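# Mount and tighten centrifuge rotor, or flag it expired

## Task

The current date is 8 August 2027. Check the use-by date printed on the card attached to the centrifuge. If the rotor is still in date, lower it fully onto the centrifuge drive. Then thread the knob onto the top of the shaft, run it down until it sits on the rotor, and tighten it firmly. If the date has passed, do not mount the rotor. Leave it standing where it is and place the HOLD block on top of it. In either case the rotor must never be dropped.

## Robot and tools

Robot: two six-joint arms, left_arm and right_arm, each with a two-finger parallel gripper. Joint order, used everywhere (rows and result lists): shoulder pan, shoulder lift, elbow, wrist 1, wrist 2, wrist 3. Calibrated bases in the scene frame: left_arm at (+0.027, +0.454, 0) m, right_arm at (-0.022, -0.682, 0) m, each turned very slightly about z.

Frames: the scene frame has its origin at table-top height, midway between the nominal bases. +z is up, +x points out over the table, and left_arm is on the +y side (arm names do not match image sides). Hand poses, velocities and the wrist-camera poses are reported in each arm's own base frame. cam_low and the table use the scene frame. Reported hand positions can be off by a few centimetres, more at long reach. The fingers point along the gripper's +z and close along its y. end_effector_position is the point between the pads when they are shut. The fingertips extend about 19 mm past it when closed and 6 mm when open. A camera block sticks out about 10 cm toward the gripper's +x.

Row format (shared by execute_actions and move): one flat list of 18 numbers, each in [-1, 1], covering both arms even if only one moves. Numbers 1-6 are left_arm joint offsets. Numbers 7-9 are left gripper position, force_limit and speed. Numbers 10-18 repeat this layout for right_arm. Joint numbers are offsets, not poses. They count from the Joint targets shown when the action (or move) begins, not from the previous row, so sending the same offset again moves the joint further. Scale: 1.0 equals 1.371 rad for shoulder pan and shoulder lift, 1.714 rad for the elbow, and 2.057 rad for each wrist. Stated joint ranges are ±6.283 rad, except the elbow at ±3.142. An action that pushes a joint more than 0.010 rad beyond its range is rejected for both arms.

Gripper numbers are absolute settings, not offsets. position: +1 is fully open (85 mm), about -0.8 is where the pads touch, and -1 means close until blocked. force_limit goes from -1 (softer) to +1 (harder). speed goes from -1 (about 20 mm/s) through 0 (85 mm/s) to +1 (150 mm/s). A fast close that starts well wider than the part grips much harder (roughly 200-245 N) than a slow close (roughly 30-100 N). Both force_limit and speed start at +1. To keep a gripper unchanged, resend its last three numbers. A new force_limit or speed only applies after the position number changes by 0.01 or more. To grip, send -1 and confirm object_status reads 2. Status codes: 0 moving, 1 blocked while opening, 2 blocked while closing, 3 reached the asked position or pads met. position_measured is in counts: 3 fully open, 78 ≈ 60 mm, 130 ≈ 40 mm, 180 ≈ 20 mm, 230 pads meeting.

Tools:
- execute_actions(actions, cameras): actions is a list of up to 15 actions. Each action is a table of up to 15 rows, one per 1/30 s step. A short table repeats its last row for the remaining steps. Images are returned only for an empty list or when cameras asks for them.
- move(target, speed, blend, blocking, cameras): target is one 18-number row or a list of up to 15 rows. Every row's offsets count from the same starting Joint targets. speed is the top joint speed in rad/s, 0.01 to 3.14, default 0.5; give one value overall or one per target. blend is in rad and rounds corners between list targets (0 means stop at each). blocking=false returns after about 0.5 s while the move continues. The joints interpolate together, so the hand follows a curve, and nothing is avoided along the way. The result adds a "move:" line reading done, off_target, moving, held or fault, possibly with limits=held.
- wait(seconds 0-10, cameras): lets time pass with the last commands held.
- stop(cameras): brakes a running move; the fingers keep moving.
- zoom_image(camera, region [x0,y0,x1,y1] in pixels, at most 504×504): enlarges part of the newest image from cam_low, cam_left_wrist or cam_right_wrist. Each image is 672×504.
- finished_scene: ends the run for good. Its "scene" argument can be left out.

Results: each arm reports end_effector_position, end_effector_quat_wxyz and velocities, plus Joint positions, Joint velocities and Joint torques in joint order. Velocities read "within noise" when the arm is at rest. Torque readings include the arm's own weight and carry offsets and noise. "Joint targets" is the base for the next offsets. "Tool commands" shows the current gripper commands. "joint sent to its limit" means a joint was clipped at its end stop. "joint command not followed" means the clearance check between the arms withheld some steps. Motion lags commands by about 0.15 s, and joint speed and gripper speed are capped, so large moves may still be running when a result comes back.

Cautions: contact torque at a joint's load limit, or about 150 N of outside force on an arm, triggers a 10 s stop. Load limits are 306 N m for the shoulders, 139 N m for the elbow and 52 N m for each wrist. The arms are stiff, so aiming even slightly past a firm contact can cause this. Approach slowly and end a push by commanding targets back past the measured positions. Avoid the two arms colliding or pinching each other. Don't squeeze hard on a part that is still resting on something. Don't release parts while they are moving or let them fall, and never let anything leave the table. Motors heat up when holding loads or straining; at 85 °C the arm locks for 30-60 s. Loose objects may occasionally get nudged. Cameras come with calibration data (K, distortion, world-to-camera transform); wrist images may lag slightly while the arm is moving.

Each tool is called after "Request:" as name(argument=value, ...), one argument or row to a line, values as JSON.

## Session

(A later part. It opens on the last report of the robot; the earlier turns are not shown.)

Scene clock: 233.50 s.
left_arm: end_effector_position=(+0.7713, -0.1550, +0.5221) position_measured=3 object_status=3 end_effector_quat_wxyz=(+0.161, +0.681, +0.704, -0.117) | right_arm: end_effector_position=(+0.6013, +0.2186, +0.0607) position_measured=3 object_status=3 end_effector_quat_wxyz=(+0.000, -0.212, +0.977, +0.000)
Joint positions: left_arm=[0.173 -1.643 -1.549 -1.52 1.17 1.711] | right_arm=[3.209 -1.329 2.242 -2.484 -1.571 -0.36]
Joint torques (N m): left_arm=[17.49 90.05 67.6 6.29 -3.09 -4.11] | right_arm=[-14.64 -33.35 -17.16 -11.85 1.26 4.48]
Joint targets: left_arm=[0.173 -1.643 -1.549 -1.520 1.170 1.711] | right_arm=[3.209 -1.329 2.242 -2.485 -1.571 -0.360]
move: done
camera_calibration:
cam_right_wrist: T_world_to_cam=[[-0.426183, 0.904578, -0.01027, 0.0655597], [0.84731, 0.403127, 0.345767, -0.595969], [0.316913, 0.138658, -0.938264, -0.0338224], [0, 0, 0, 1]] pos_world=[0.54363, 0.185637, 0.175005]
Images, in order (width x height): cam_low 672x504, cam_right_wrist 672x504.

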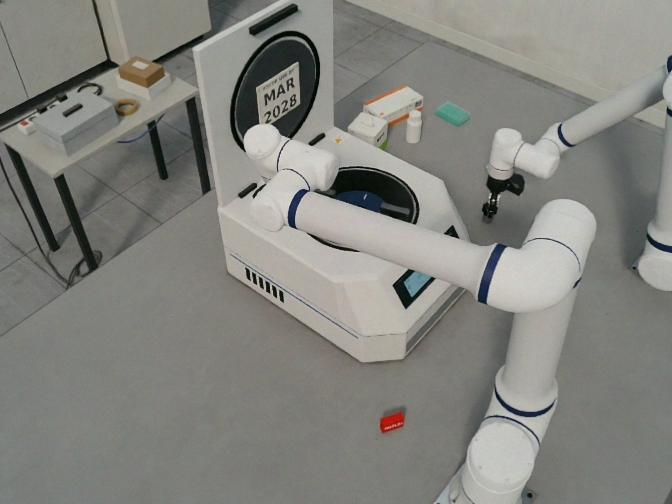

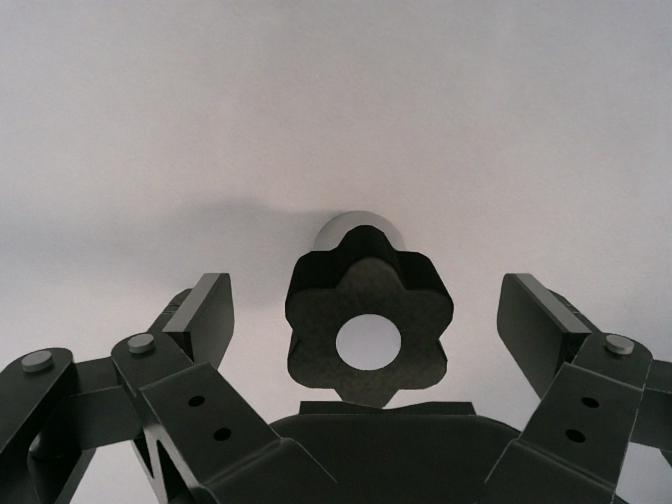

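Request:
move(
  target=[0,0,0,0,0,0,1,-1,-0.5,0,0,0,0,0,0.034,1,0.1,-0.8],
  speed=0.15,
  cameras=["cam_right_wrist"],
)

Request:
zoom_image(
  camera="cam_right_wrist",
  region=[200, 220, 540, 430],
)

Scene clock: 234.87 s.
left_arm: end_effector_position=(+0.7713, -0.1550, +0.5221) position_measured=3 object_status=3 end_effector_quat_wxyz=(+0.161, +0.681, +0.704, -0.117) | right_arm: end_effector_position=(+0.6013, +0.2186, +0.0606) position_measured=3 object_status=3 end_effector_quat_wxyz=(+0.000, -0.178, +0.984, +0.000)
Joint positions: left_arm=[0.173 -1.643 -1.549 -1.52 1.17 1.711] | right_arm=[3.209 -1.329 2.242 -2.485 -1.571 -0.29]
Joint torques (N m): left_arm=[16.87 90.22 68.21 6.53 -2.89 -4.84] | right_arm=[-11.23 -34.41 -17.47 -11.4 1.18 4.24]
Joint targets: left_arm=[0.173 -1.643 -1.549 -1.520 1.170 1.711] | right_arm=[3.209 -1.329 2.242 -2.485 -1.571 -0.290]
move: done
camera_calibration:
cam_right_wrist: T_world_to_cam=[[-0.362082, 0.932091, -0.0101212, 0.0210018], [0.873362, 0.343022, 0.345797, -0.598469], [0.325786, 0.116367, -0.938255, -0.0343784], [0, 0, 0, 1]] pos_world=[0.541484, 0.189713, 0.174905]
Images, in order (width x height): cam_right_wrist 672x504.

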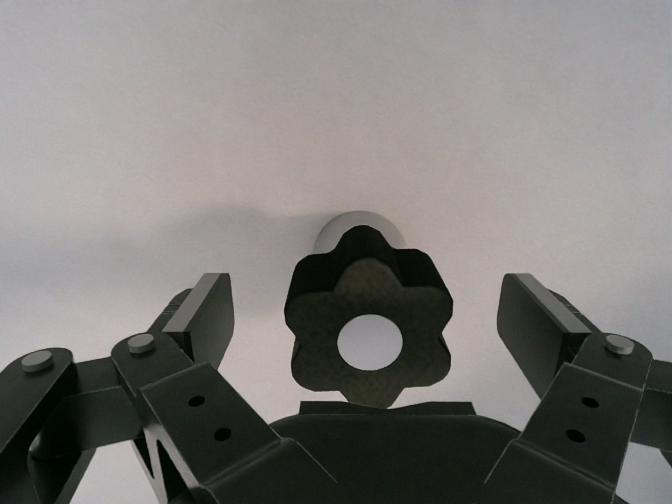

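Scaled by 1.482.

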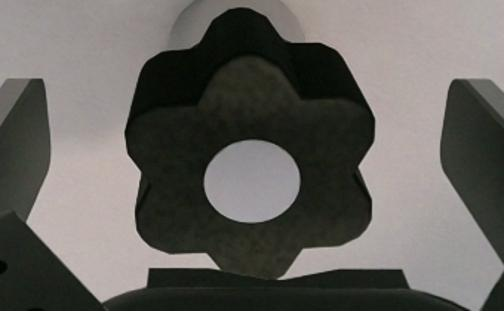

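Request:
move(
  target=[0,0,0,0,0,0,1,-1,-0.5,0,0,0,0,0,0,-1,0.2,-1],
  cameras=[],
)

Request:
wait(
  seconds=0.4,
  cameras=["cam_right_wrist"],
)

Request:
zoom_image(
  camera="cam_right_wrist",
  region=[200, 200, 540, 430],
)

Scene clock: 237.63 s.
left_arm: end_effector_position=(+0.7713, -0.1550, +0.5221) position_measured=3 object_status=3 end_effector_quat_wxyz=(+0.161, +0.681, +0.704, -0.117) | right_arm: end_effector_position=(+0.6013, +0.2186, +0.0606) position_measured=111 object_status=0 end_effector_quat_wxyz=(+0.000, -0.178, +0.984, +0.000)
Joint positions: left_arm=[0.173 -1.643 -1.549 -1.52 1.17 1.711] | right_arm=[3.209 -1.329 2.242 -2.485 -1.571 -0.29]
Joint torques (N m): left_arm=[17.36 91.37 68.24 6.18 -2.86 -4.59] | right_arm=[-5.61 -35.38 -18.11 -6.11 0.95 4.58]
Joint targets: left_arm=[0.173 -1.643 -1.549 -1.520 1.170 1.711] | right_arm=[3.209 -1.329 2.242 -2.485 -1.571 -0.290]
move: done
No camera images: "cameras" was empty.

Scene clock: 238.03 s.
left_arm: end_effector_position=(+0.7713, -0.1550, +0.5221) position_measured=3 object_status=3 end_effector_quat_wxyz=(+0.161, +0.681, +0.704, -0.117) | right_arm: end_effector_position=(+0.6013, +0.2186, +0.0606) position_measured=111 object_status=2 end_effector_quat_wxyz=(+0.000, -0.178, +0.984, +0.000)
Joint positions: left_arm=[0.173 -1.643 -1.549 -1.52 1.17 1.711] | right_arm=[3.209 -1.329 2.242 -2.485 -1.571 -0.29]
Joint torques (N m): left_arm=[17.17 89.07 67.88 6.08 -3.08 -4.59] | right_arm=[-5.92 -34.01 -18.04 -2.12 0.92 4.5]
Joint targets: left_arm=[0.173 -1.643 -1.549 -1.520 1.170 1.711] | right_arm=[3.209 -1.329 2.242 -2.485 -1.571 -0.290]
Tool commands: left_gripper/position=+1.0 left_gripper/force_limit=-1.0 left_gripper/speed=-0.5 right_gripper/position=-1.0 right_gripper/force_limit=+0.2 right_gripper/speed=-1.0
wait: 0.40 s; at rest by 0.17 s
camera_calibration:
cam_right_wrist: T_world_to_cam=[[-0.361956, 0.932139, -0.0102097, 0.0209397], [0.873367, 0.342923, 0.345881, -0.598468], [0.325911, 0.116277, -0.938223, -0.034435], [0, 0, 0, 1]] pos_world=[0.541484, 0.189713, 0.174905]
Images, in order (width x height): cam_right_wrist 672x504.

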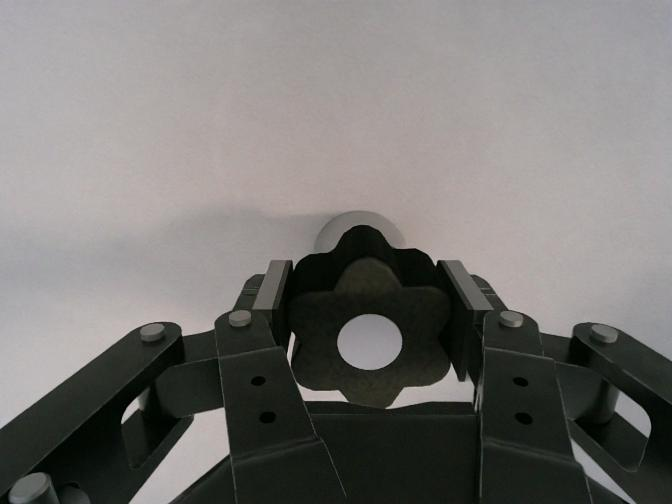

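Scaled by 1.482.

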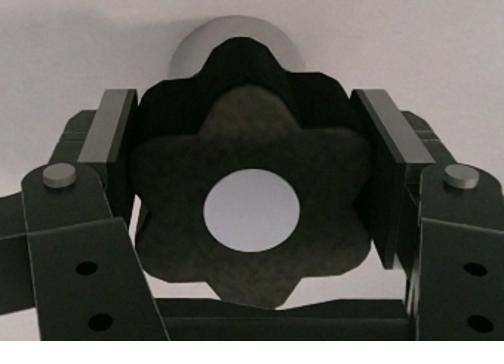

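Request:
move(
  target=[
    [0,0,0,0,0,0,1,-1,-0.5,0,-0.1174,-0.0426,0.1152,0,0,-1,0.2,-1],
    [0,0,0,0,0,0,1,-1,-0.5,0,-0.25431,-0.21948,0.35297,0,0,-1,0.2,-1],
    [0,0,0,0,0,0,1,-1,-0.5,0.37754,0.33125,-0.88172,0.51450,0,0,-1,0.2,-1],
  ],
  speed=[0.2, 0.5, 0.6],
  blend=[0.04, 0.1, 0],
  cameras=["all"],
)

Scene clock: 244.30 s.
left_arm: end_effector_position=(+0.7713, -0.1550, +0.5221) position_measured=3 object_status=3 end_effector_quat_wxyz=(+0.161, +0.681, +0.704, -0.117) | right_arm: end_effector_position=(+0.8000, +0.7431, +0.4692) position_measured=111 object_status=2 end_effector_quat_wxyz=(+0.000, -0.424, +0.906, +0.000)
Joint positions: left_arm=[0.173 -1.643 -1.549 -1.52 1.17 1.711] | right_arm=[3.727 -0.875 0.73 -1.426 -1.571 -0.29]
Joint torques (N m): left_arm=[18.68 91.53 68.95 5.85 -2.53 -3.95] | right_arm=[6.18 -79.52 -53.73 -1.9 -0.23 3.94]
Joint targets: left_arm=[0.173 -1.643 -1.549 -1.520 1.170 1.711] | right_arm=[3.727 -0.874 0.730 -1.426 -1.571 -0.290]
move: done
camera_calibration:
cam_left_wrist: T_world_to_cam=[[0.998594, 0.032906, 0.0415593, -0.775946], [-0.00433225, -0.730717, 0.682666, -0.447484], [0.0528319, -0.681887, -0.729547, 0.364753], [0, 0, 0, 1]] pos_world=[0.753646, -0.0527312, 0.603835]
cam_right_wrist: T_world_to_cam=[[-0.775805, 0.630896, -0.00985637, 0.162775], [0.589617, 0.73043, 0.344708, -1.15357], [0.224674, 0.261615, -0.938658, 0.196302], [0, 0, 0, 1]] pos_world=[0.762343, 0.688555, 0.58351]

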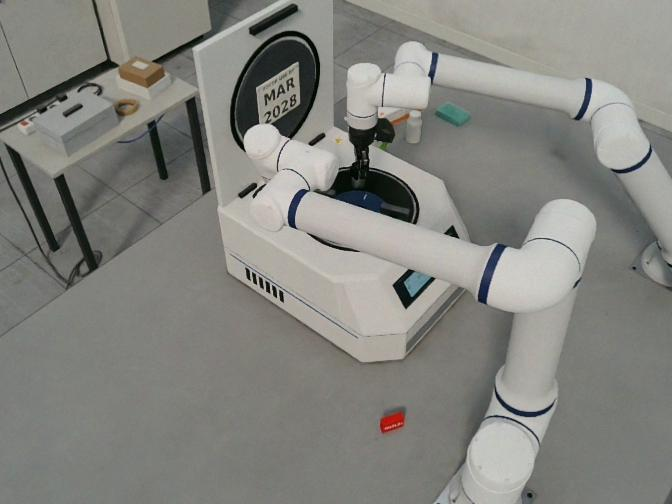

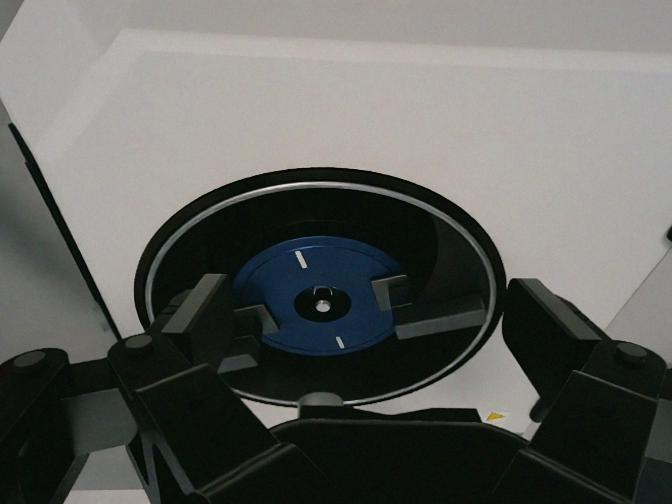

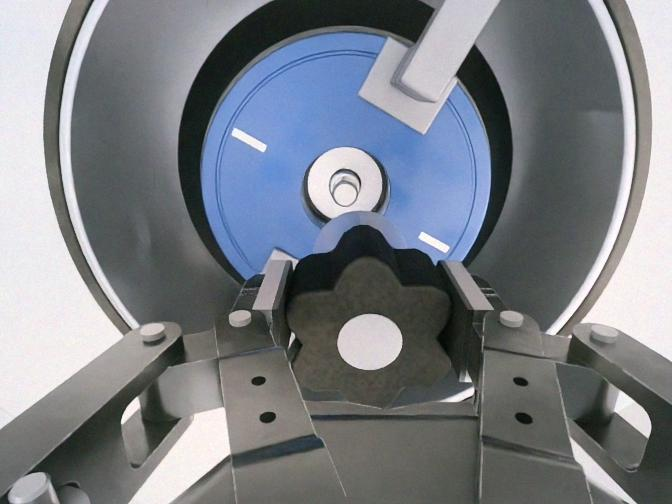

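Request:
zoom_image(
  camera="cam_right_wrist",
  region=[290, 130, 410, 250],
)

Request:
zoom_image(
  camera="cam_right_wrist",
  region=[260, 200, 480, 420],
)

Request:
zoom_image(
  camera="cam_left_wrist",
  region=[270, 260, 380, 420],
)

Scaled by 4.200.

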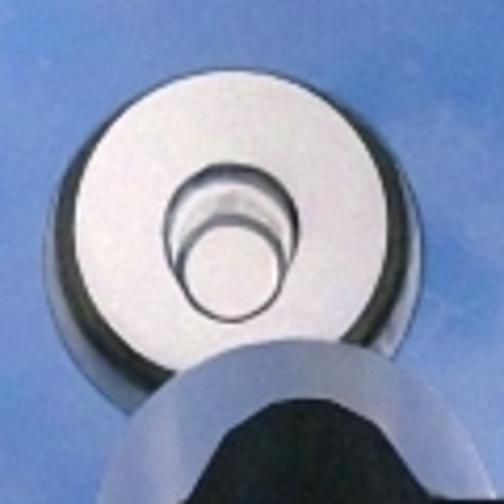

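Scaled by 2.291.

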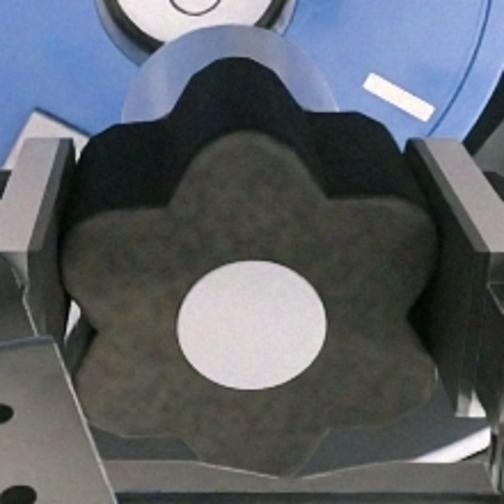

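Scaled by 3.150.

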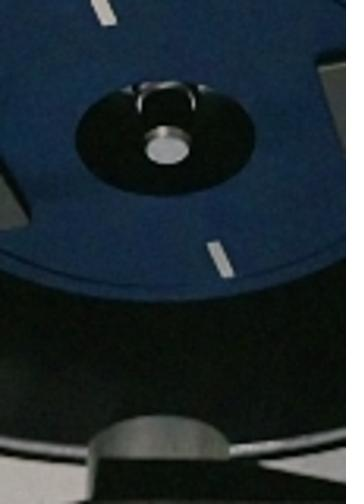

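Request:
zoom_image(
  camera="cam_left_wrist",
  region=[280, 370, 370, 430],
)

Request:
move(
  target=[0,0,0,0,0,0,1,-1,-0.5,0,0,0,0,0,-0.7636,-1,0.2,-1],
  speed=1.0,
  cameras=["all"],
)

Scaled by 5.600.

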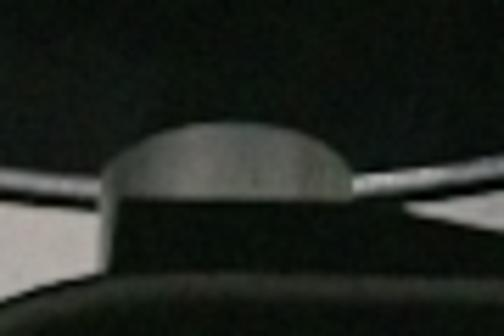

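Scene clock: 247.70 s.
left_arm: end_effector_position=(+0.7713, -0.1550, +0.5221) position_measured=3 object_status=3 end_effector_quat_wxyz=(+0.161, +0.681, +0.704, -0.117) | right_arm: end_effector_position=(+0.7999, +0.7433, +0.4692) position_measured=111 object_status=2 end_effector_quat_wxyz=(+0.000, +0.940, -0.341, +0.000)
Joint positions: left_arm=[0.173 -1.643 -1.549 -1.52 1.17 1.711] | right_arm=[3.727 -0.874 0.73 -1.426 -1.571 -1.861]
Joint torques (N m): left_arm=[17.31 91.35 69.95 6.36 -2.39 -4.85] | right_arm=[8.44 -80.52 -51.99 -2.32 -0.73 -4.9]
Joint targets: left_arm=[0.173 -1.643 -1.549 -1.520 1.170 1.711] | right_arm=[3.727 -0.874 0.730 -1.426 -1.571 -1.861]
move: done
camera_calibration:
cam_left_wrist: T_world_to_cam=[[0.998594, 0.032906, 0.0415593, -0.775946], [-0.00433225, -0.730717, 0.682666, -0.447484], [0.0528319, -0.681887, -0.729547, 0.364753], [0, 0, 0, 1]] pos_world=[0.753646, -0.0527312, 0.603835]
cam_right_wrist: T_world_to_cam=[[-0.630891, -0.775822, -0.0088097, 1.09179], [-0.730176, 0.589856, 0.344838, 0.00646406], [-0.262336, 0.223988, -0.938621, 0.613797], [0, 0, 0, 1]] pos_world=[0.854544, 0.705742, 0.583512]

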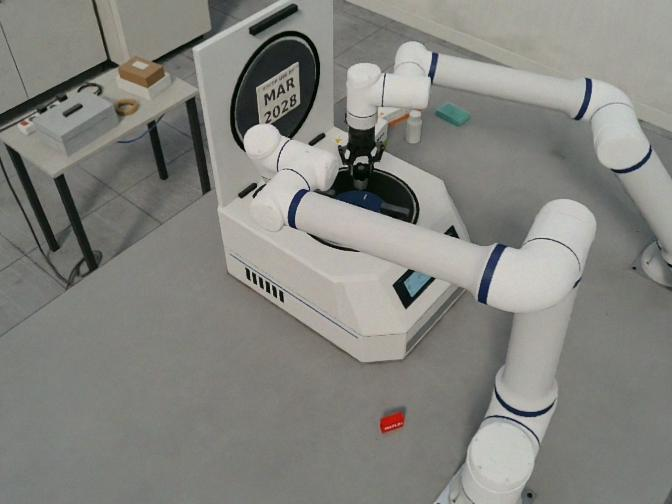

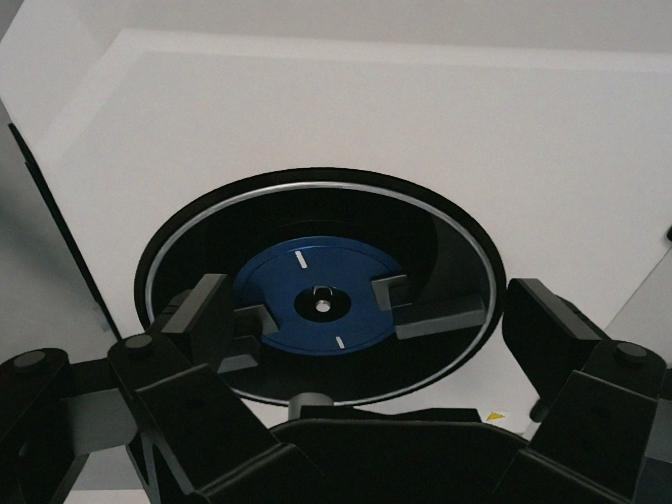

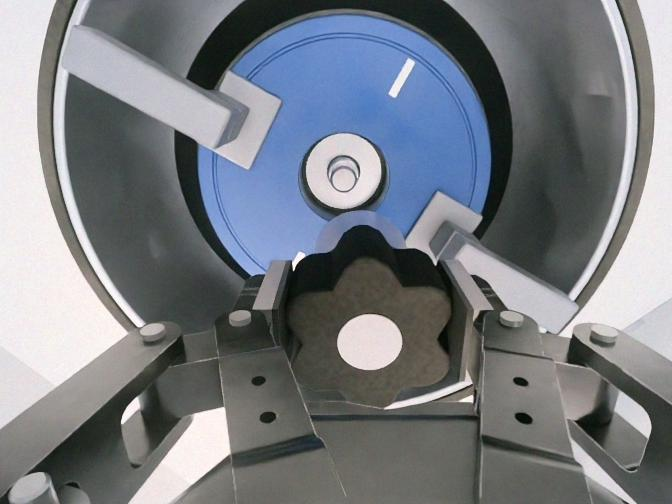

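Request:
zoom_image(
  camera="cam_right_wrist",
  region=[290, 120, 410, 240],
)

Request:
zoom_image(
  camera="cam_left_wrist",
  region=[270, 370, 360, 430],
)

Request:
zoom_image(
  camera="cam_low",
  region=[320, 130, 410, 220],
)

Scaled by 4.200.

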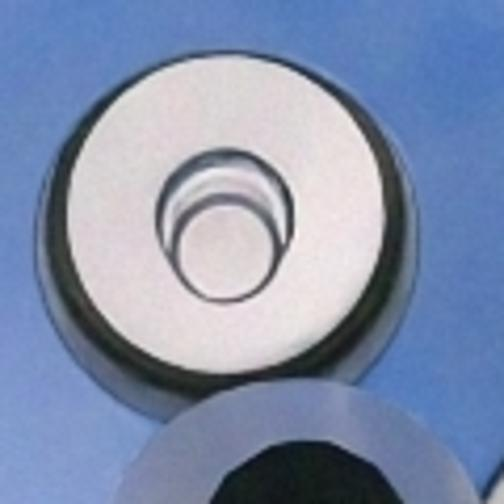

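Scaled by 5.600.

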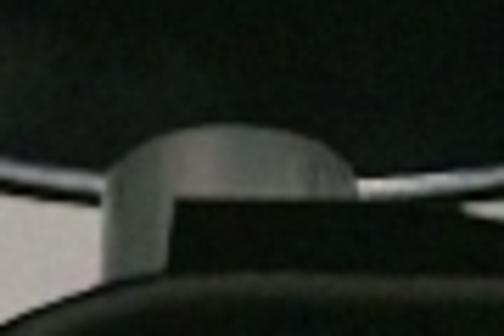

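Scaled by 5.600.

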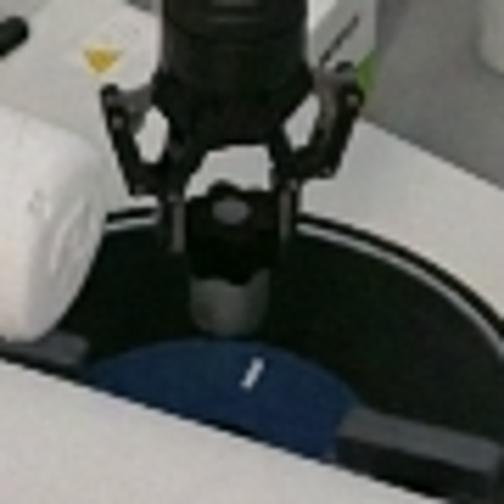

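Request:
move(
  target=[
    [0,0,0,0,0,0,1,-1,-0.5,-0.37797,-0.58618,0.66267,-0.16186,0,0,-1,0.2,-1],
    [0,0,0,0,0,0,1,-1,-0.5,-0.37783,-0.44931,0.83956,-0.39961,0,0,-1,0.2,-1],
    [0,0,0,0,0,0,1,-1,-0.5,-0.37783,-0.33187,0.88215,-0.51483,0,0,-1,0.2,-1],
  ],
  speed=[0.7, 0.5, 0.12],
  blend=[0.1, 0.03, 0],
  cameras=["cam_right_wrist", "cam_low"],
)

Scene clock: 254.83 s.
left_arm: end_effector_position=(+0.7713, -0.1550, +0.5221) position_measured=3 object_status=3 end_effector_quat_wxyz=(+0.161, +0.681, +0.704, -0.117) | right_arm: end_effector_position=(+0.6012, +0.2183, +0.0610) position_measured=111 object_status=2 end_effector_quat_wxyz=(+0.000, +0.822, -0.570, +0.001)
Joint positions: left_arm=[0.173 -1.643 -1.549 -1.52 1.17 1.711] | right_arm=[3.209 -1.33 2.242 -2.485 -1.571 -1.861]
Joint torques (N m): left_arm=[14.55 87.84 70.84 6.04 -2.22 -4.52] | right_arm=[6.09 -33.44 -18.58 -11.79 -1.74 -4.17]
Joint targets: left_arm=[0.173 -1.643 -1.549 -1.520 1.170 1.711] | right_arm=[3.209 -1.330 2.243 -2.485 -1.571 -1.861]
move: done
camera_calibration:
cam_right_wrist: T_world_to_cam=[[-0.932242, -0.361678, -0.0106844, 0.64638], [-0.343016, 0.873968, 0.344268, 0.0169562], [-0.115177, 0.324606, -0.93881, 0.185704], [0, 0, 0, 1]] pos_world=[0.629787, 0.158682, 0.175409]
Images, in order (width x height): cam_low 672x504, cam_right_wrist 672x504.

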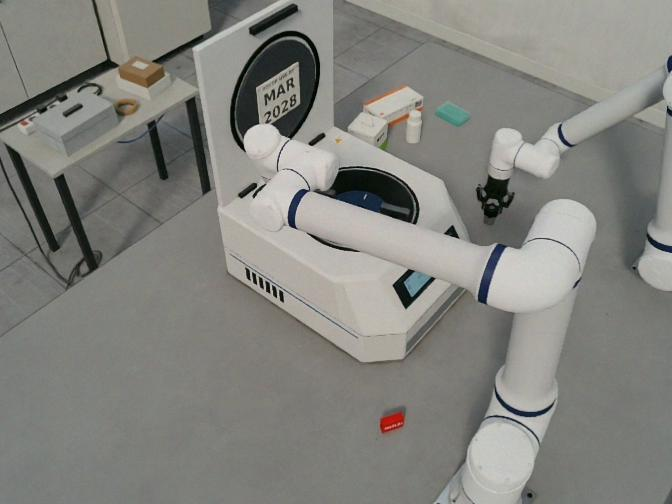

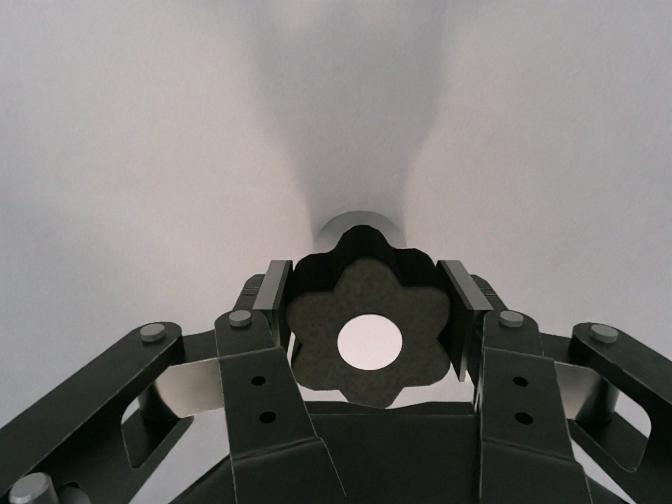

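Request:
move(
  target=[0,0,0,0,0,0,1,-1,-0.5,0,0,0,0,0,0,0.5,0.2,-0.6],
  speed=0.1,
  cameras=["cam_right_wrist"],
)

Request:
move(
  target=[0,0,0,0,0,0,1,-1,-0.5,0.00631,0,0,0,0,0.00421,0.5,0.2,-0.6],
  speed=0.05,
  cameras=["cam_right_wrist"],
)

Request:
zoom_image(
  camera="cam_right_wrist",
  region=[220, 200, 520, 420],
)

Scene clock: 255.93 s.
left_arm: end_effector_position=(+0.7713, -0.1550, +0.5221) position_measured=3 object_status=3 end_effector_quat_wxyz=(+0.161, +0.681, +0.704, -0.117) | right_arm: end_effector_position=(+0.6010, +0.2183, +0.0608) position_measured=66 object_status=0 end_effector_quat_wxyz=(+0.000, +0.822, -0.570, +0.001)
Joint positions: left_arm=[0.173 -1.643 -1.549 -1.52 1.17 1.711] | right_arm=[3.209 -1.33 2.243 -2.485 -1.571 -1.861]
Joint torques (N m): left_arm=[14.11 90.39 70.86 6.13 -1.82 -4.34] | right_arm=[5.67 -48.38 -32.83 -10.56 -1.78 -4.09]
Joint targets: left_arm=[0.173 -1.643 -1.549 -1.520 1.170 1.711] | right_arm=[3.209 -1.330 2.243 -2.485 -1.571 -1.861]
move: done
camera_calibration:
cam_right_wrist: T_world_to_cam=[[-0.932252, -0.361659, -0.0104765, 0.646251], [-0.342922, 0.873979, 0.344334, 0.0169181], [-0.115375, 0.324598, -0.938789, 0.185627], [0, 0, 0, 1]] pos_world=[0.629687, 0.158682, 0.17521]
Images, in order (width x height): cam_right_wrist 672x504.

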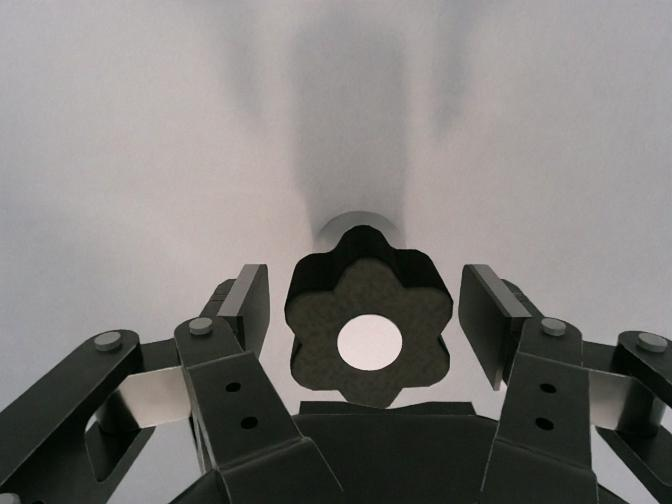

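Scene clock: 256.63 s.
left_arm: end_effector_position=(+0.7713, -0.1550, +0.5221) position_measured=3 object_status=3 end_effector_quat_wxyz=(+0.161, +0.681, +0.704, -0.117) | right_arm: end_effector_position=(+0.5993, +0.2234, +0.0609) position_measured=66 object_status=3 end_effector_quat_wxyz=(+0.000, +0.822, -0.570, +0.001)
Joint positions: left_arm=[0.173 -1.643 -1.549 -1.52 1.17 1.711] | right_arm=[3.217 -1.33 2.243 -2.485 -1.571 -1.853]
Joint torques (N m): left_arm=[15.57 88.93 69.76 6.16 -2.24 -4.44] | right_arm=[6.7 -54.62 -35.61 -9.75 -1.99 4.62]
Joint targets: left_arm=[0.173 -1.643 -1.549 -1.520 1.170 1.711] | right_arm=[3.218 -1.330 2.243 -2.485 -1.571 -1.852]
move: done
camera_calibration:
cam_right_wrist: T_world_to_cam=[[-0.932242, -0.361677, -0.010684, 0.646451], [-0.343015, 0.873968, 0.344268, 0.0119154], [-0.115177, 0.324606, -0.93881, 0.183642], [0, 0, 0, 1]] pos_world=[0.627887, 0.163782, 0.175209]
Images, in order (width x height): cam_right_wrist 672x504.

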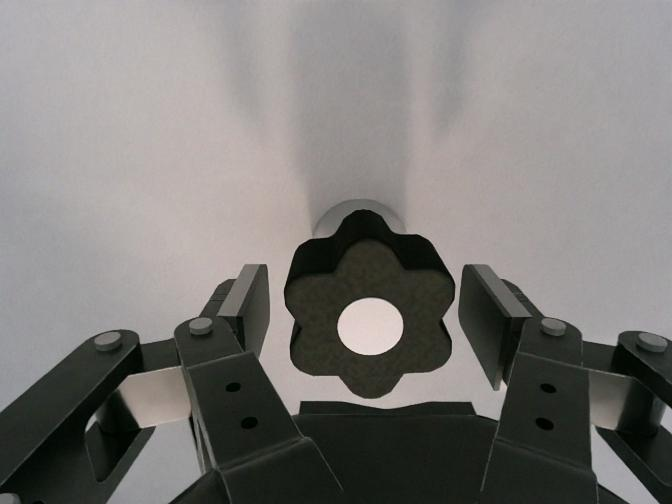

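Scaled by 1.680.

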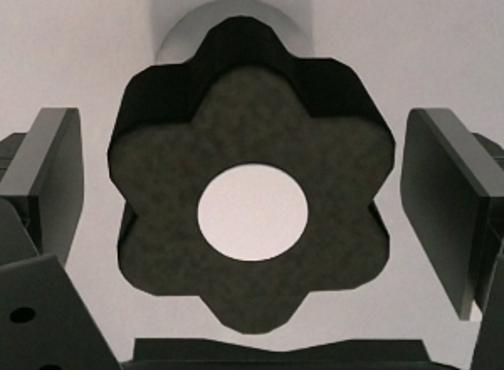

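Request:
move(
  target=[0,0,0,0,0,0,1,-1,-0.5,0,0,0,0,0,0,-1,0.3,-1],
  cameras=[],
)

Request:
wait(
  seconds=0.4,
  cameras=["cam_right_wrist"],
)

Request:
zoom_image(
  camera="cam_right_wrist",
  region=[220, 200, 520, 420],
)

Scene clock: 258.20 s.
left_arm: end_effector_position=(+0.7713, -0.1550, +0.5221) position_measured=3 object_status=3 end_effector_quat_wxyz=(+0.161, +0.681, +0.704, -0.117) | right_arm: end_effector_position=(+0.5993, +0.2235, +0.0609) position_measured=110 object_status=0 end_effector_quat_wxyz=(+0.000, +0.822, -0.570, +0.001)
Joint positions: left_arm=[0.173 -1.643 -1.549 -1.52 1.17 1.711] | right_arm=[3.218 -1.33 2.242 -2.485 -1.571 -1.852]
Joint torques (N m): left_arm=[13.49 92.22 71.34 5.8 -2.13 -3.53] | right_arm=[7.35 -40.81 -28.03 -8.18 -2.34 4.55]
Joint targets: left_arm=[0.173 -1.643 -1.549 -1.520 1.170 1.711] | right_arm=[3.218 -1.330 2.243 -2.485 -1.571 -1.852]
move: done
No camera images: "cameras" was empty.

Scene clock: 258.60 s.
left_arm: end_effector_position=(+0.7713, -0.1550, +0.5221) position_measured=3 object_status=3 end_effector_quat_wxyz=(+0.161, +0.681, +0.704, -0.117) | right_arm: end_effector_position=(+0.5993, +0.2235, +0.0609) position_measured=110 object_status=2 end_effector_quat_wxyz=(+0.000, +0.822, -0.570, +0.001)
Joint positions: left_arm=[0.173 -1.643 -1.549 -1.52 1.17 1.711] | right_arm=[3.218 -1.33 2.242 -2.485 -1.571 -1.852]
Joint torques (N m): left_arm=[16.7 90.92 71.27 6.2 -2.34 -4.55] | right_arm=[6.26 -32.57 -21.71 -7.85 -2.43 4.72]
Joint targets: left_arm=[0.173 -1.643 -1.549 -1.520 1.170 1.711] | right_arm=[3.218 -1.330 2.243 -2.485 -1.571 -1.852]
Tool commands: left_gripper/position=+1.0 left_gripper/force_limit=-1.0 left_gripper/speed=-0.5 right_gripper/position=-1.0 right_gripper/force_limit=+0.3 right_gripper/speed=-1.0
wait: 0.40 s; at rest by 0.17 s
camera_calibration:
cam_right_wrist: T_world_to_cam=[[-0.932253, -0.361647, -0.0107715, 0.646506], [-0.343018, 0.873979, 0.344236, 0.0117997], [-0.115078, 0.32461, -0.938821, 0.183642], [0, 0, 0, 1]] pos_world=[0.627887, 0.163882, 0.175309]
Images, in order (width x height): cam_right_wrist 672x504.

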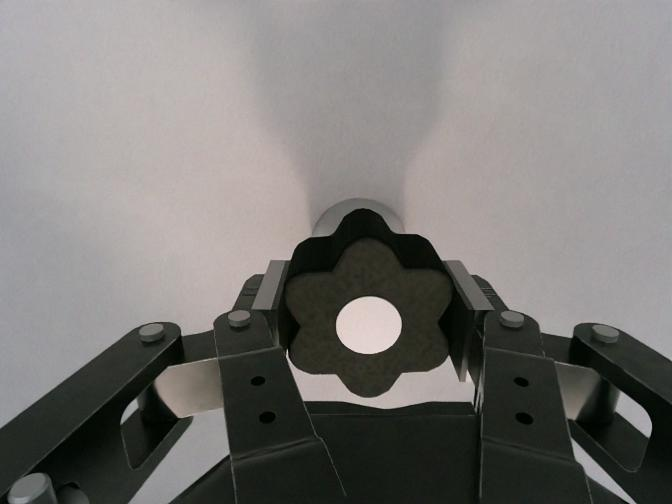

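Scaled by 1.680.

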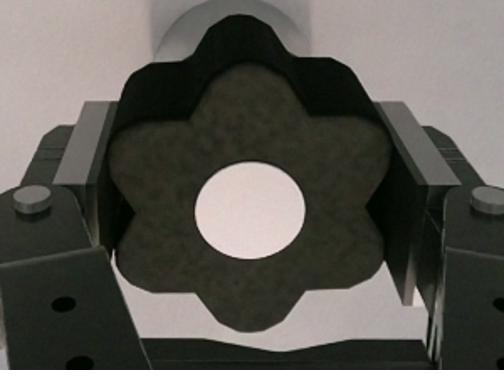

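Request:
move(
  target=[
    [0,0,0,0,0,0,1,-1,-0.5,0,-0.1167,-0.0432,0.1152,0,0,-1,0.3,-1],
    [0,0,0,0,0,0,1,-1,-0.5,0,-0.25358,-0.22006,0.35297,0,0,-1,0.3,-1],
    [0,0,0,0,0,0,1,-1,-0.5,0.36884,0.34324,-0.89763,0.51976,0,-0.9956,-1,0.3,-1],
  ],
  speed=[0.2, 0.5, 0.7],
  blend=[0.04, 0.1, 0],
  cameras=["all"],
)

Request:
zoom_image(
  camera="cam_right_wrist",
  region=[290, 120, 410, 240],
)

Request:
zoom_image(
  camera="cam_left_wrist",
  region=[270, 370, 360, 430],
)

Scene clock: 265.17 s.
left_arm: end_effector_position=(+0.7713, -0.1550, +0.5221) position_measured=3 object_status=3 end_effector_quat_wxyz=(+0.161, +0.681, +0.704, -0.117) | right_arm: end_effector_position=(+0.8082, +0.7439, +0.4692) position_measured=110 object_status=2 end_effector_quat_wxyz=(+0.000, +0.784, +0.621, +0.000)
Joint positions: left_arm=[0.173 -1.643 -1.549 -1.52 1.17 1.711] | right_arm=[3.723 -0.859 0.704 -1.416 -1.571 -3.9]
Joint torques (N m): left_arm=[13.41 92.54 72.08 5.89 -2.52 -3.92] | right_arm=[8.48 -80.74 -52.8 -1.98 -2.73 -4.95]
Joint targets: left_arm=[0.173 -1.643 -1.549 -1.520 1.170 1.711] | right_arm=[3.723 -0.859 0.704 -1.416 -1.571 -3.901]
move: done
camera_calibration:
cam_left_wrist: T_world_to_cam=[[0.998594, 0.032906, 0.0415593, -0.775946], [-0.00433225, -0.730717, 0.682666, -0.447484], [0.0528319, -0.681887, -0.729547, 0.364753], [0, 0, 0, 1]] pos_world=[0.753646, -0.0527312, 0.603835]
cam_right_wrist: T_world_to_cam=[[0.976348, -0.216032, -0.00859882, -0.618], [-0.199844, -0.916934, 0.345391, 0.704085], [-0.0825, -0.335503, -0.93842, 0.886607], [0, 0, 0, 1]] pos_world=[0.817235, 0.809552, 0.58351]

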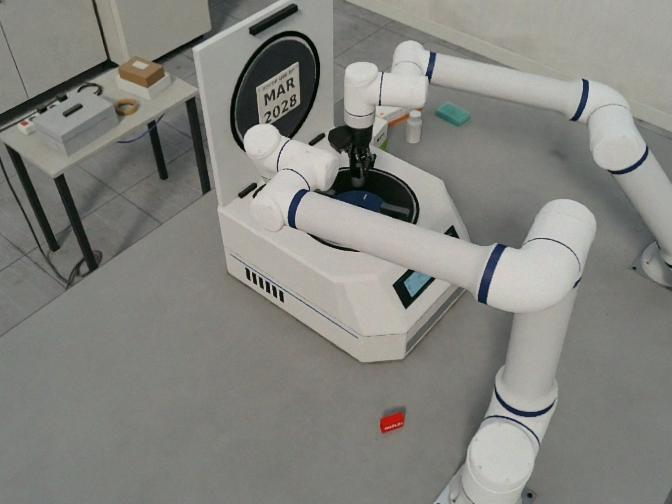

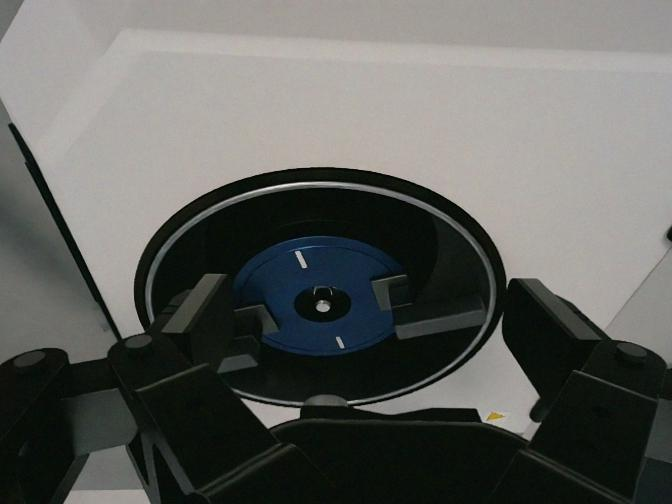

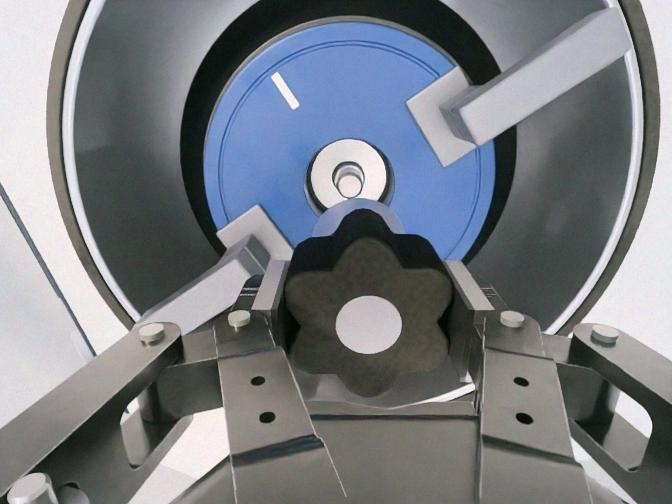

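Scaled by 4.200.

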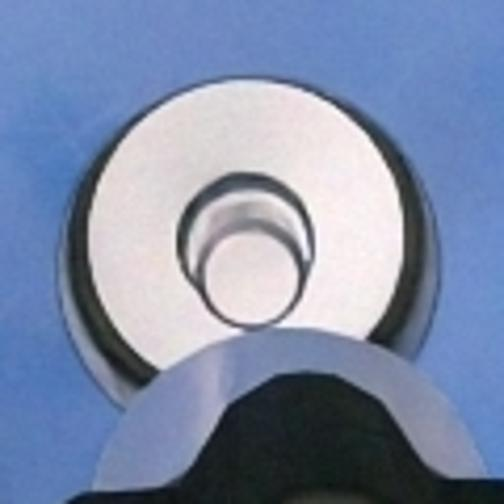

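Scaled by 5.600.

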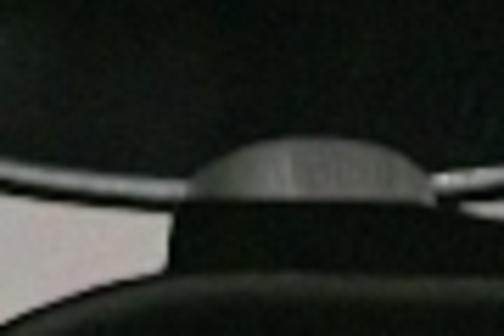

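Request:
move(
  target=[0,0,0,0,0,0,1,-1,-0.5,0.00059,-0.00085,0.00117,-0.0004,0,-0.9956,-1,0.3,-1],
  speed=1.2,
  cameras=["all"],
)

Request:
zoom_image(
  camera="cam_right_wrist",
  region=[290, 120, 410, 240],
)

Request:
zoom_image(
  camera="cam_left_wrist",
  region=[270, 370, 360, 430],
)

Scene clock: 268.73 s.
left_arm: end_effector_position=(+0.7713, -0.1550, +0.5221) position_measured=3 object_status=3 end_effector_quat_wxyz=(+0.161, +0.681, +0.704, -0.117) | right_arm: end_effector_position=(+0.8072, +0.7443, +0.4692) position_measured=110 object_status=2 end_effector_quat_wxyz=(+0.000, -0.124, +0.992, +0.000)
Joint positions: left_arm=[0.173 -1.643 -1.549 -1.52 1.17 1.711] | right_arm=[3.724 -0.86 0.706 -1.417 -1.571 -5.948]
Joint torques (N m): left_arm=[11.94 88.49 70.24 6.64 -2.01 -4.35] | right_arm=[7.88 -102.71 -34.43 -12.14 -2.88 -4.38]
Joint targets: left_arm=[0.173 -1.643 -1.549 -1.520 1.170 1.711] | right_arm=[3.724 -0.860 0.706 -1.417 -1.571 -5.949]
move: done
camera_calibration:
cam_left_wrist: T_world_to_cam=[[0.998594, 0.032906, 0.0415593, -0.775946], [-0.00433225, -0.730717, 0.682666, -0.447484], [0.0528319, -0.681887, -0.729547, 0.364753], [0, 0, 0, 1]] pos_world=[0.753646, -0.0527312, 0.603835]
cam_right_wrist: T_world_to_cam=[[-0.257555, 0.966213, -0.00985697, -0.500307], [0.905755, 0.244967, 0.34583, -1.05315], [0.33656, 0.0801422, -0.938245, 0.238985], [0, 0, 0, 1]] pos_world=[0.744608, 0.722238, 0.583506]

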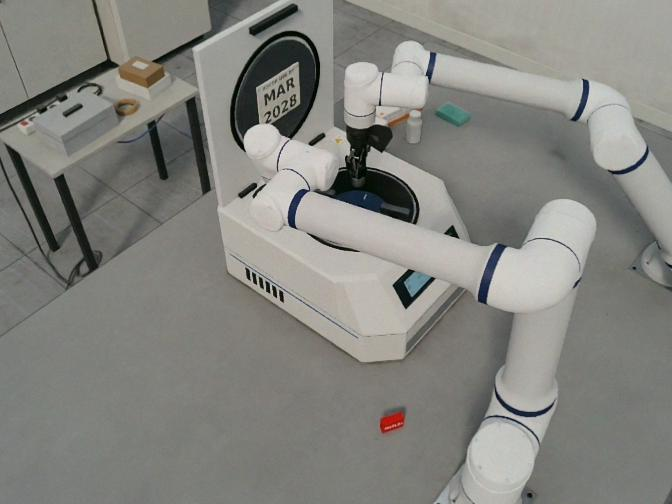

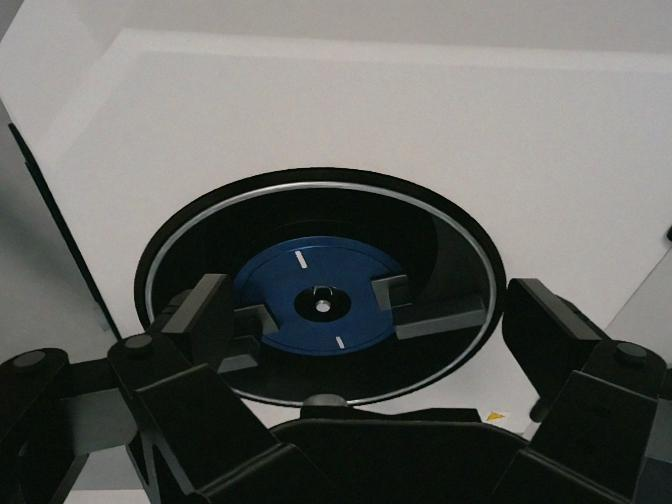

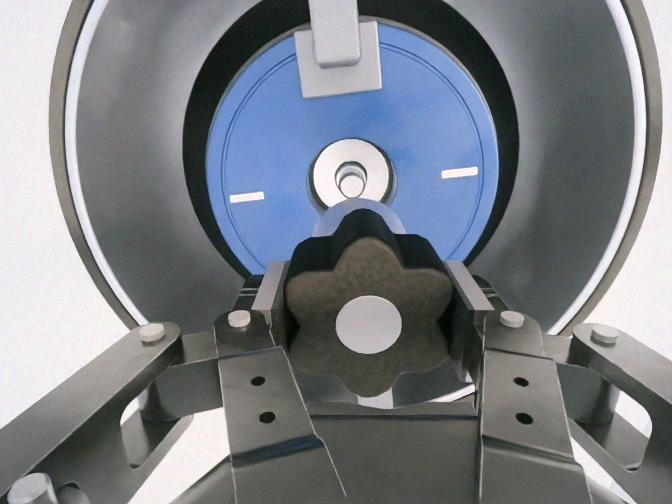

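Scaled by 4.200.

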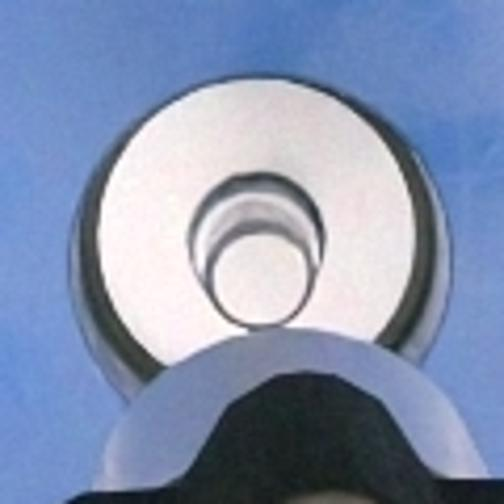

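Scaled by 5.600.

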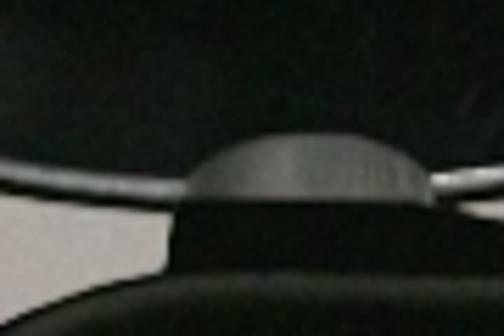

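Request:
move(
  target=[
    [0,0,0,0,0,0,1,-1,-0.5,0,-0.00985,0.0741,-0.05518,0,0,-1,0.3,-1],
    [0,0,0,0,0,0,1,-1,-0.5,0,-0.00892,0.13208,-0.10411,0,0,-1,0.3,-1],
  ],
  speed=[0.2, 0.1],
  blend=[0.02, 0],
  cameras=["all"],
)

Request:
zoom_image(
  camera="cam_left_wrist",
  region=[270, 260, 380, 380],
)

Request:
zoom_image(
  camera="cam_low",
  region=[320, 150, 400, 230],
)

Scene clock: 271.90 s.
left_arm: end_effector_position=(+0.7713, -0.1550, +0.5221) position_measured=3 object_status=3 end_effector_quat_wxyz=(+0.161, +0.681, +0.704, -0.117) | right_arm: end_effector_position=(+0.8072, +0.7444, +0.3522) position_measured=110 object_status=2 end_effector_quat_wxyz=(+0.000, -0.124, +0.992, +0.000)
Joint positions: left_arm=[0.173 -1.643 -1.549 -1.52 1.17 1.711] | right_arm=[3.724 -0.872 0.932 -1.631 -1.571 -5.949]
Joint torques (N m): left_arm=[15.51 91.19 70.56 5.83 -1.97 -3.94] | right_arm=[6.05 -85.42 -34.65 -12.54 -2.73 -4.6]
Joint targets: left_arm=[0.173 -1.643 -1.549 -1.520 1.170 1.711] | right_arm=[3.724 -0.872 0.932 -1.631 -1.571 -5.949]
move: done
camera_calibration:
cam_left_wrist: T_world_to_cam=[[0.998594, 0.032906, 0.0415593, -0.775946], [-0.00433225, -0.730717, 0.682666, -0.447484], [0.0528319, -0.681887, -0.729547, 0.364753], [0, 0, 0, 1]] pos_world=[0.753646, -0.0527312, 0.603835]
cam_right_wrist: T_world_to_cam=[[-0.257707, 0.966173, -0.00978623, -0.50135], [0.905746, 0.245092, 0.345767, -1.01274], [0.336469, 0.0802428, -0.938269, 0.129217], [0, 0, 0, 1]] pos_world=[0.744607, 0.722237, 0.466506]

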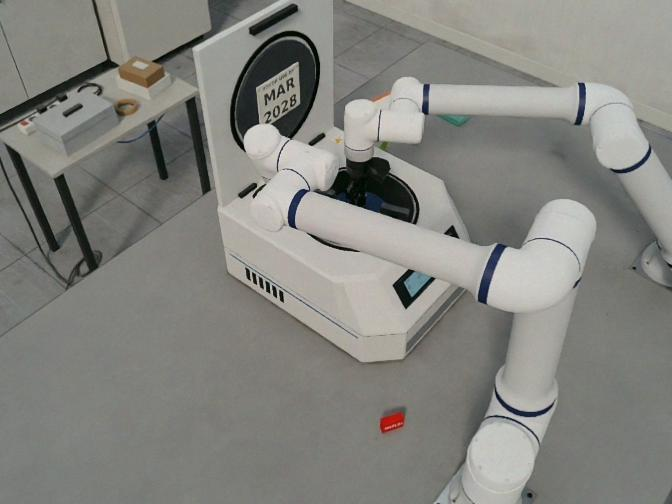

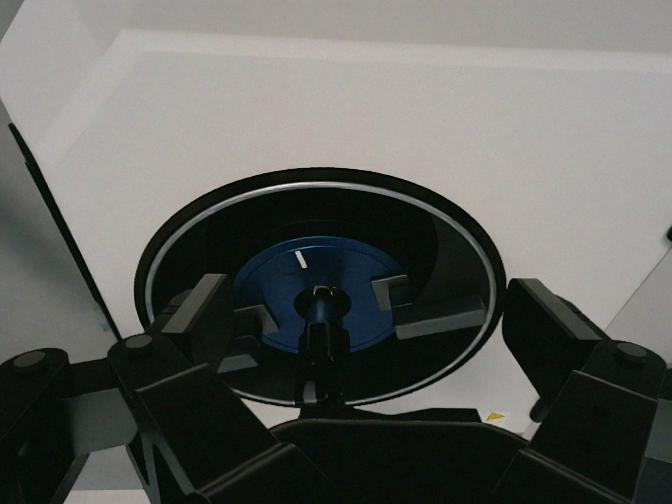

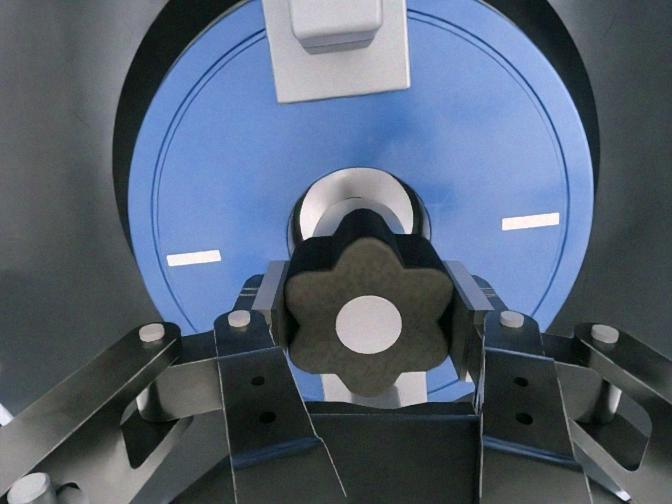

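Scaled by 4.200.

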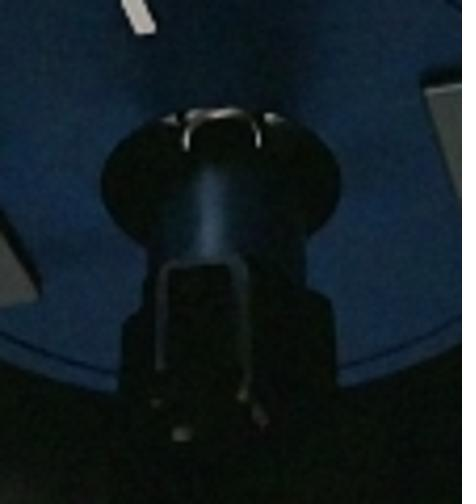

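Scaled by 6.300.

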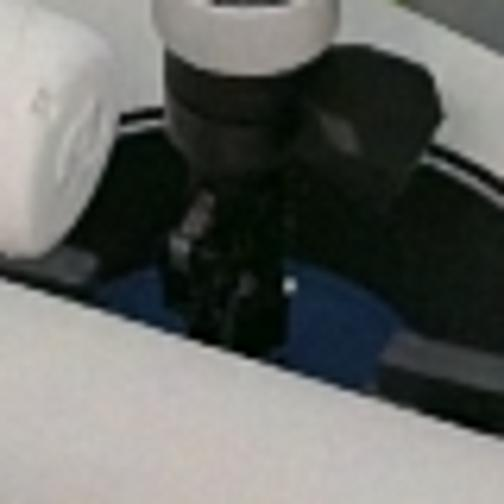

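Request:
zoom_image(
  camera="cam_right_wrist",
  region=[270, 150, 450, 270],
)

Scaled by 2.800.

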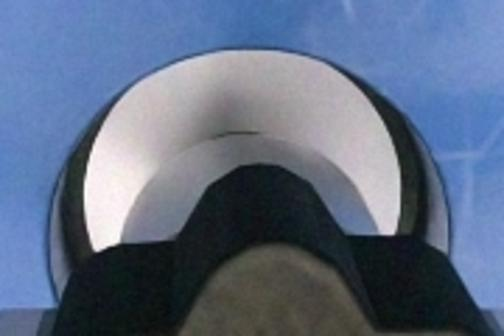

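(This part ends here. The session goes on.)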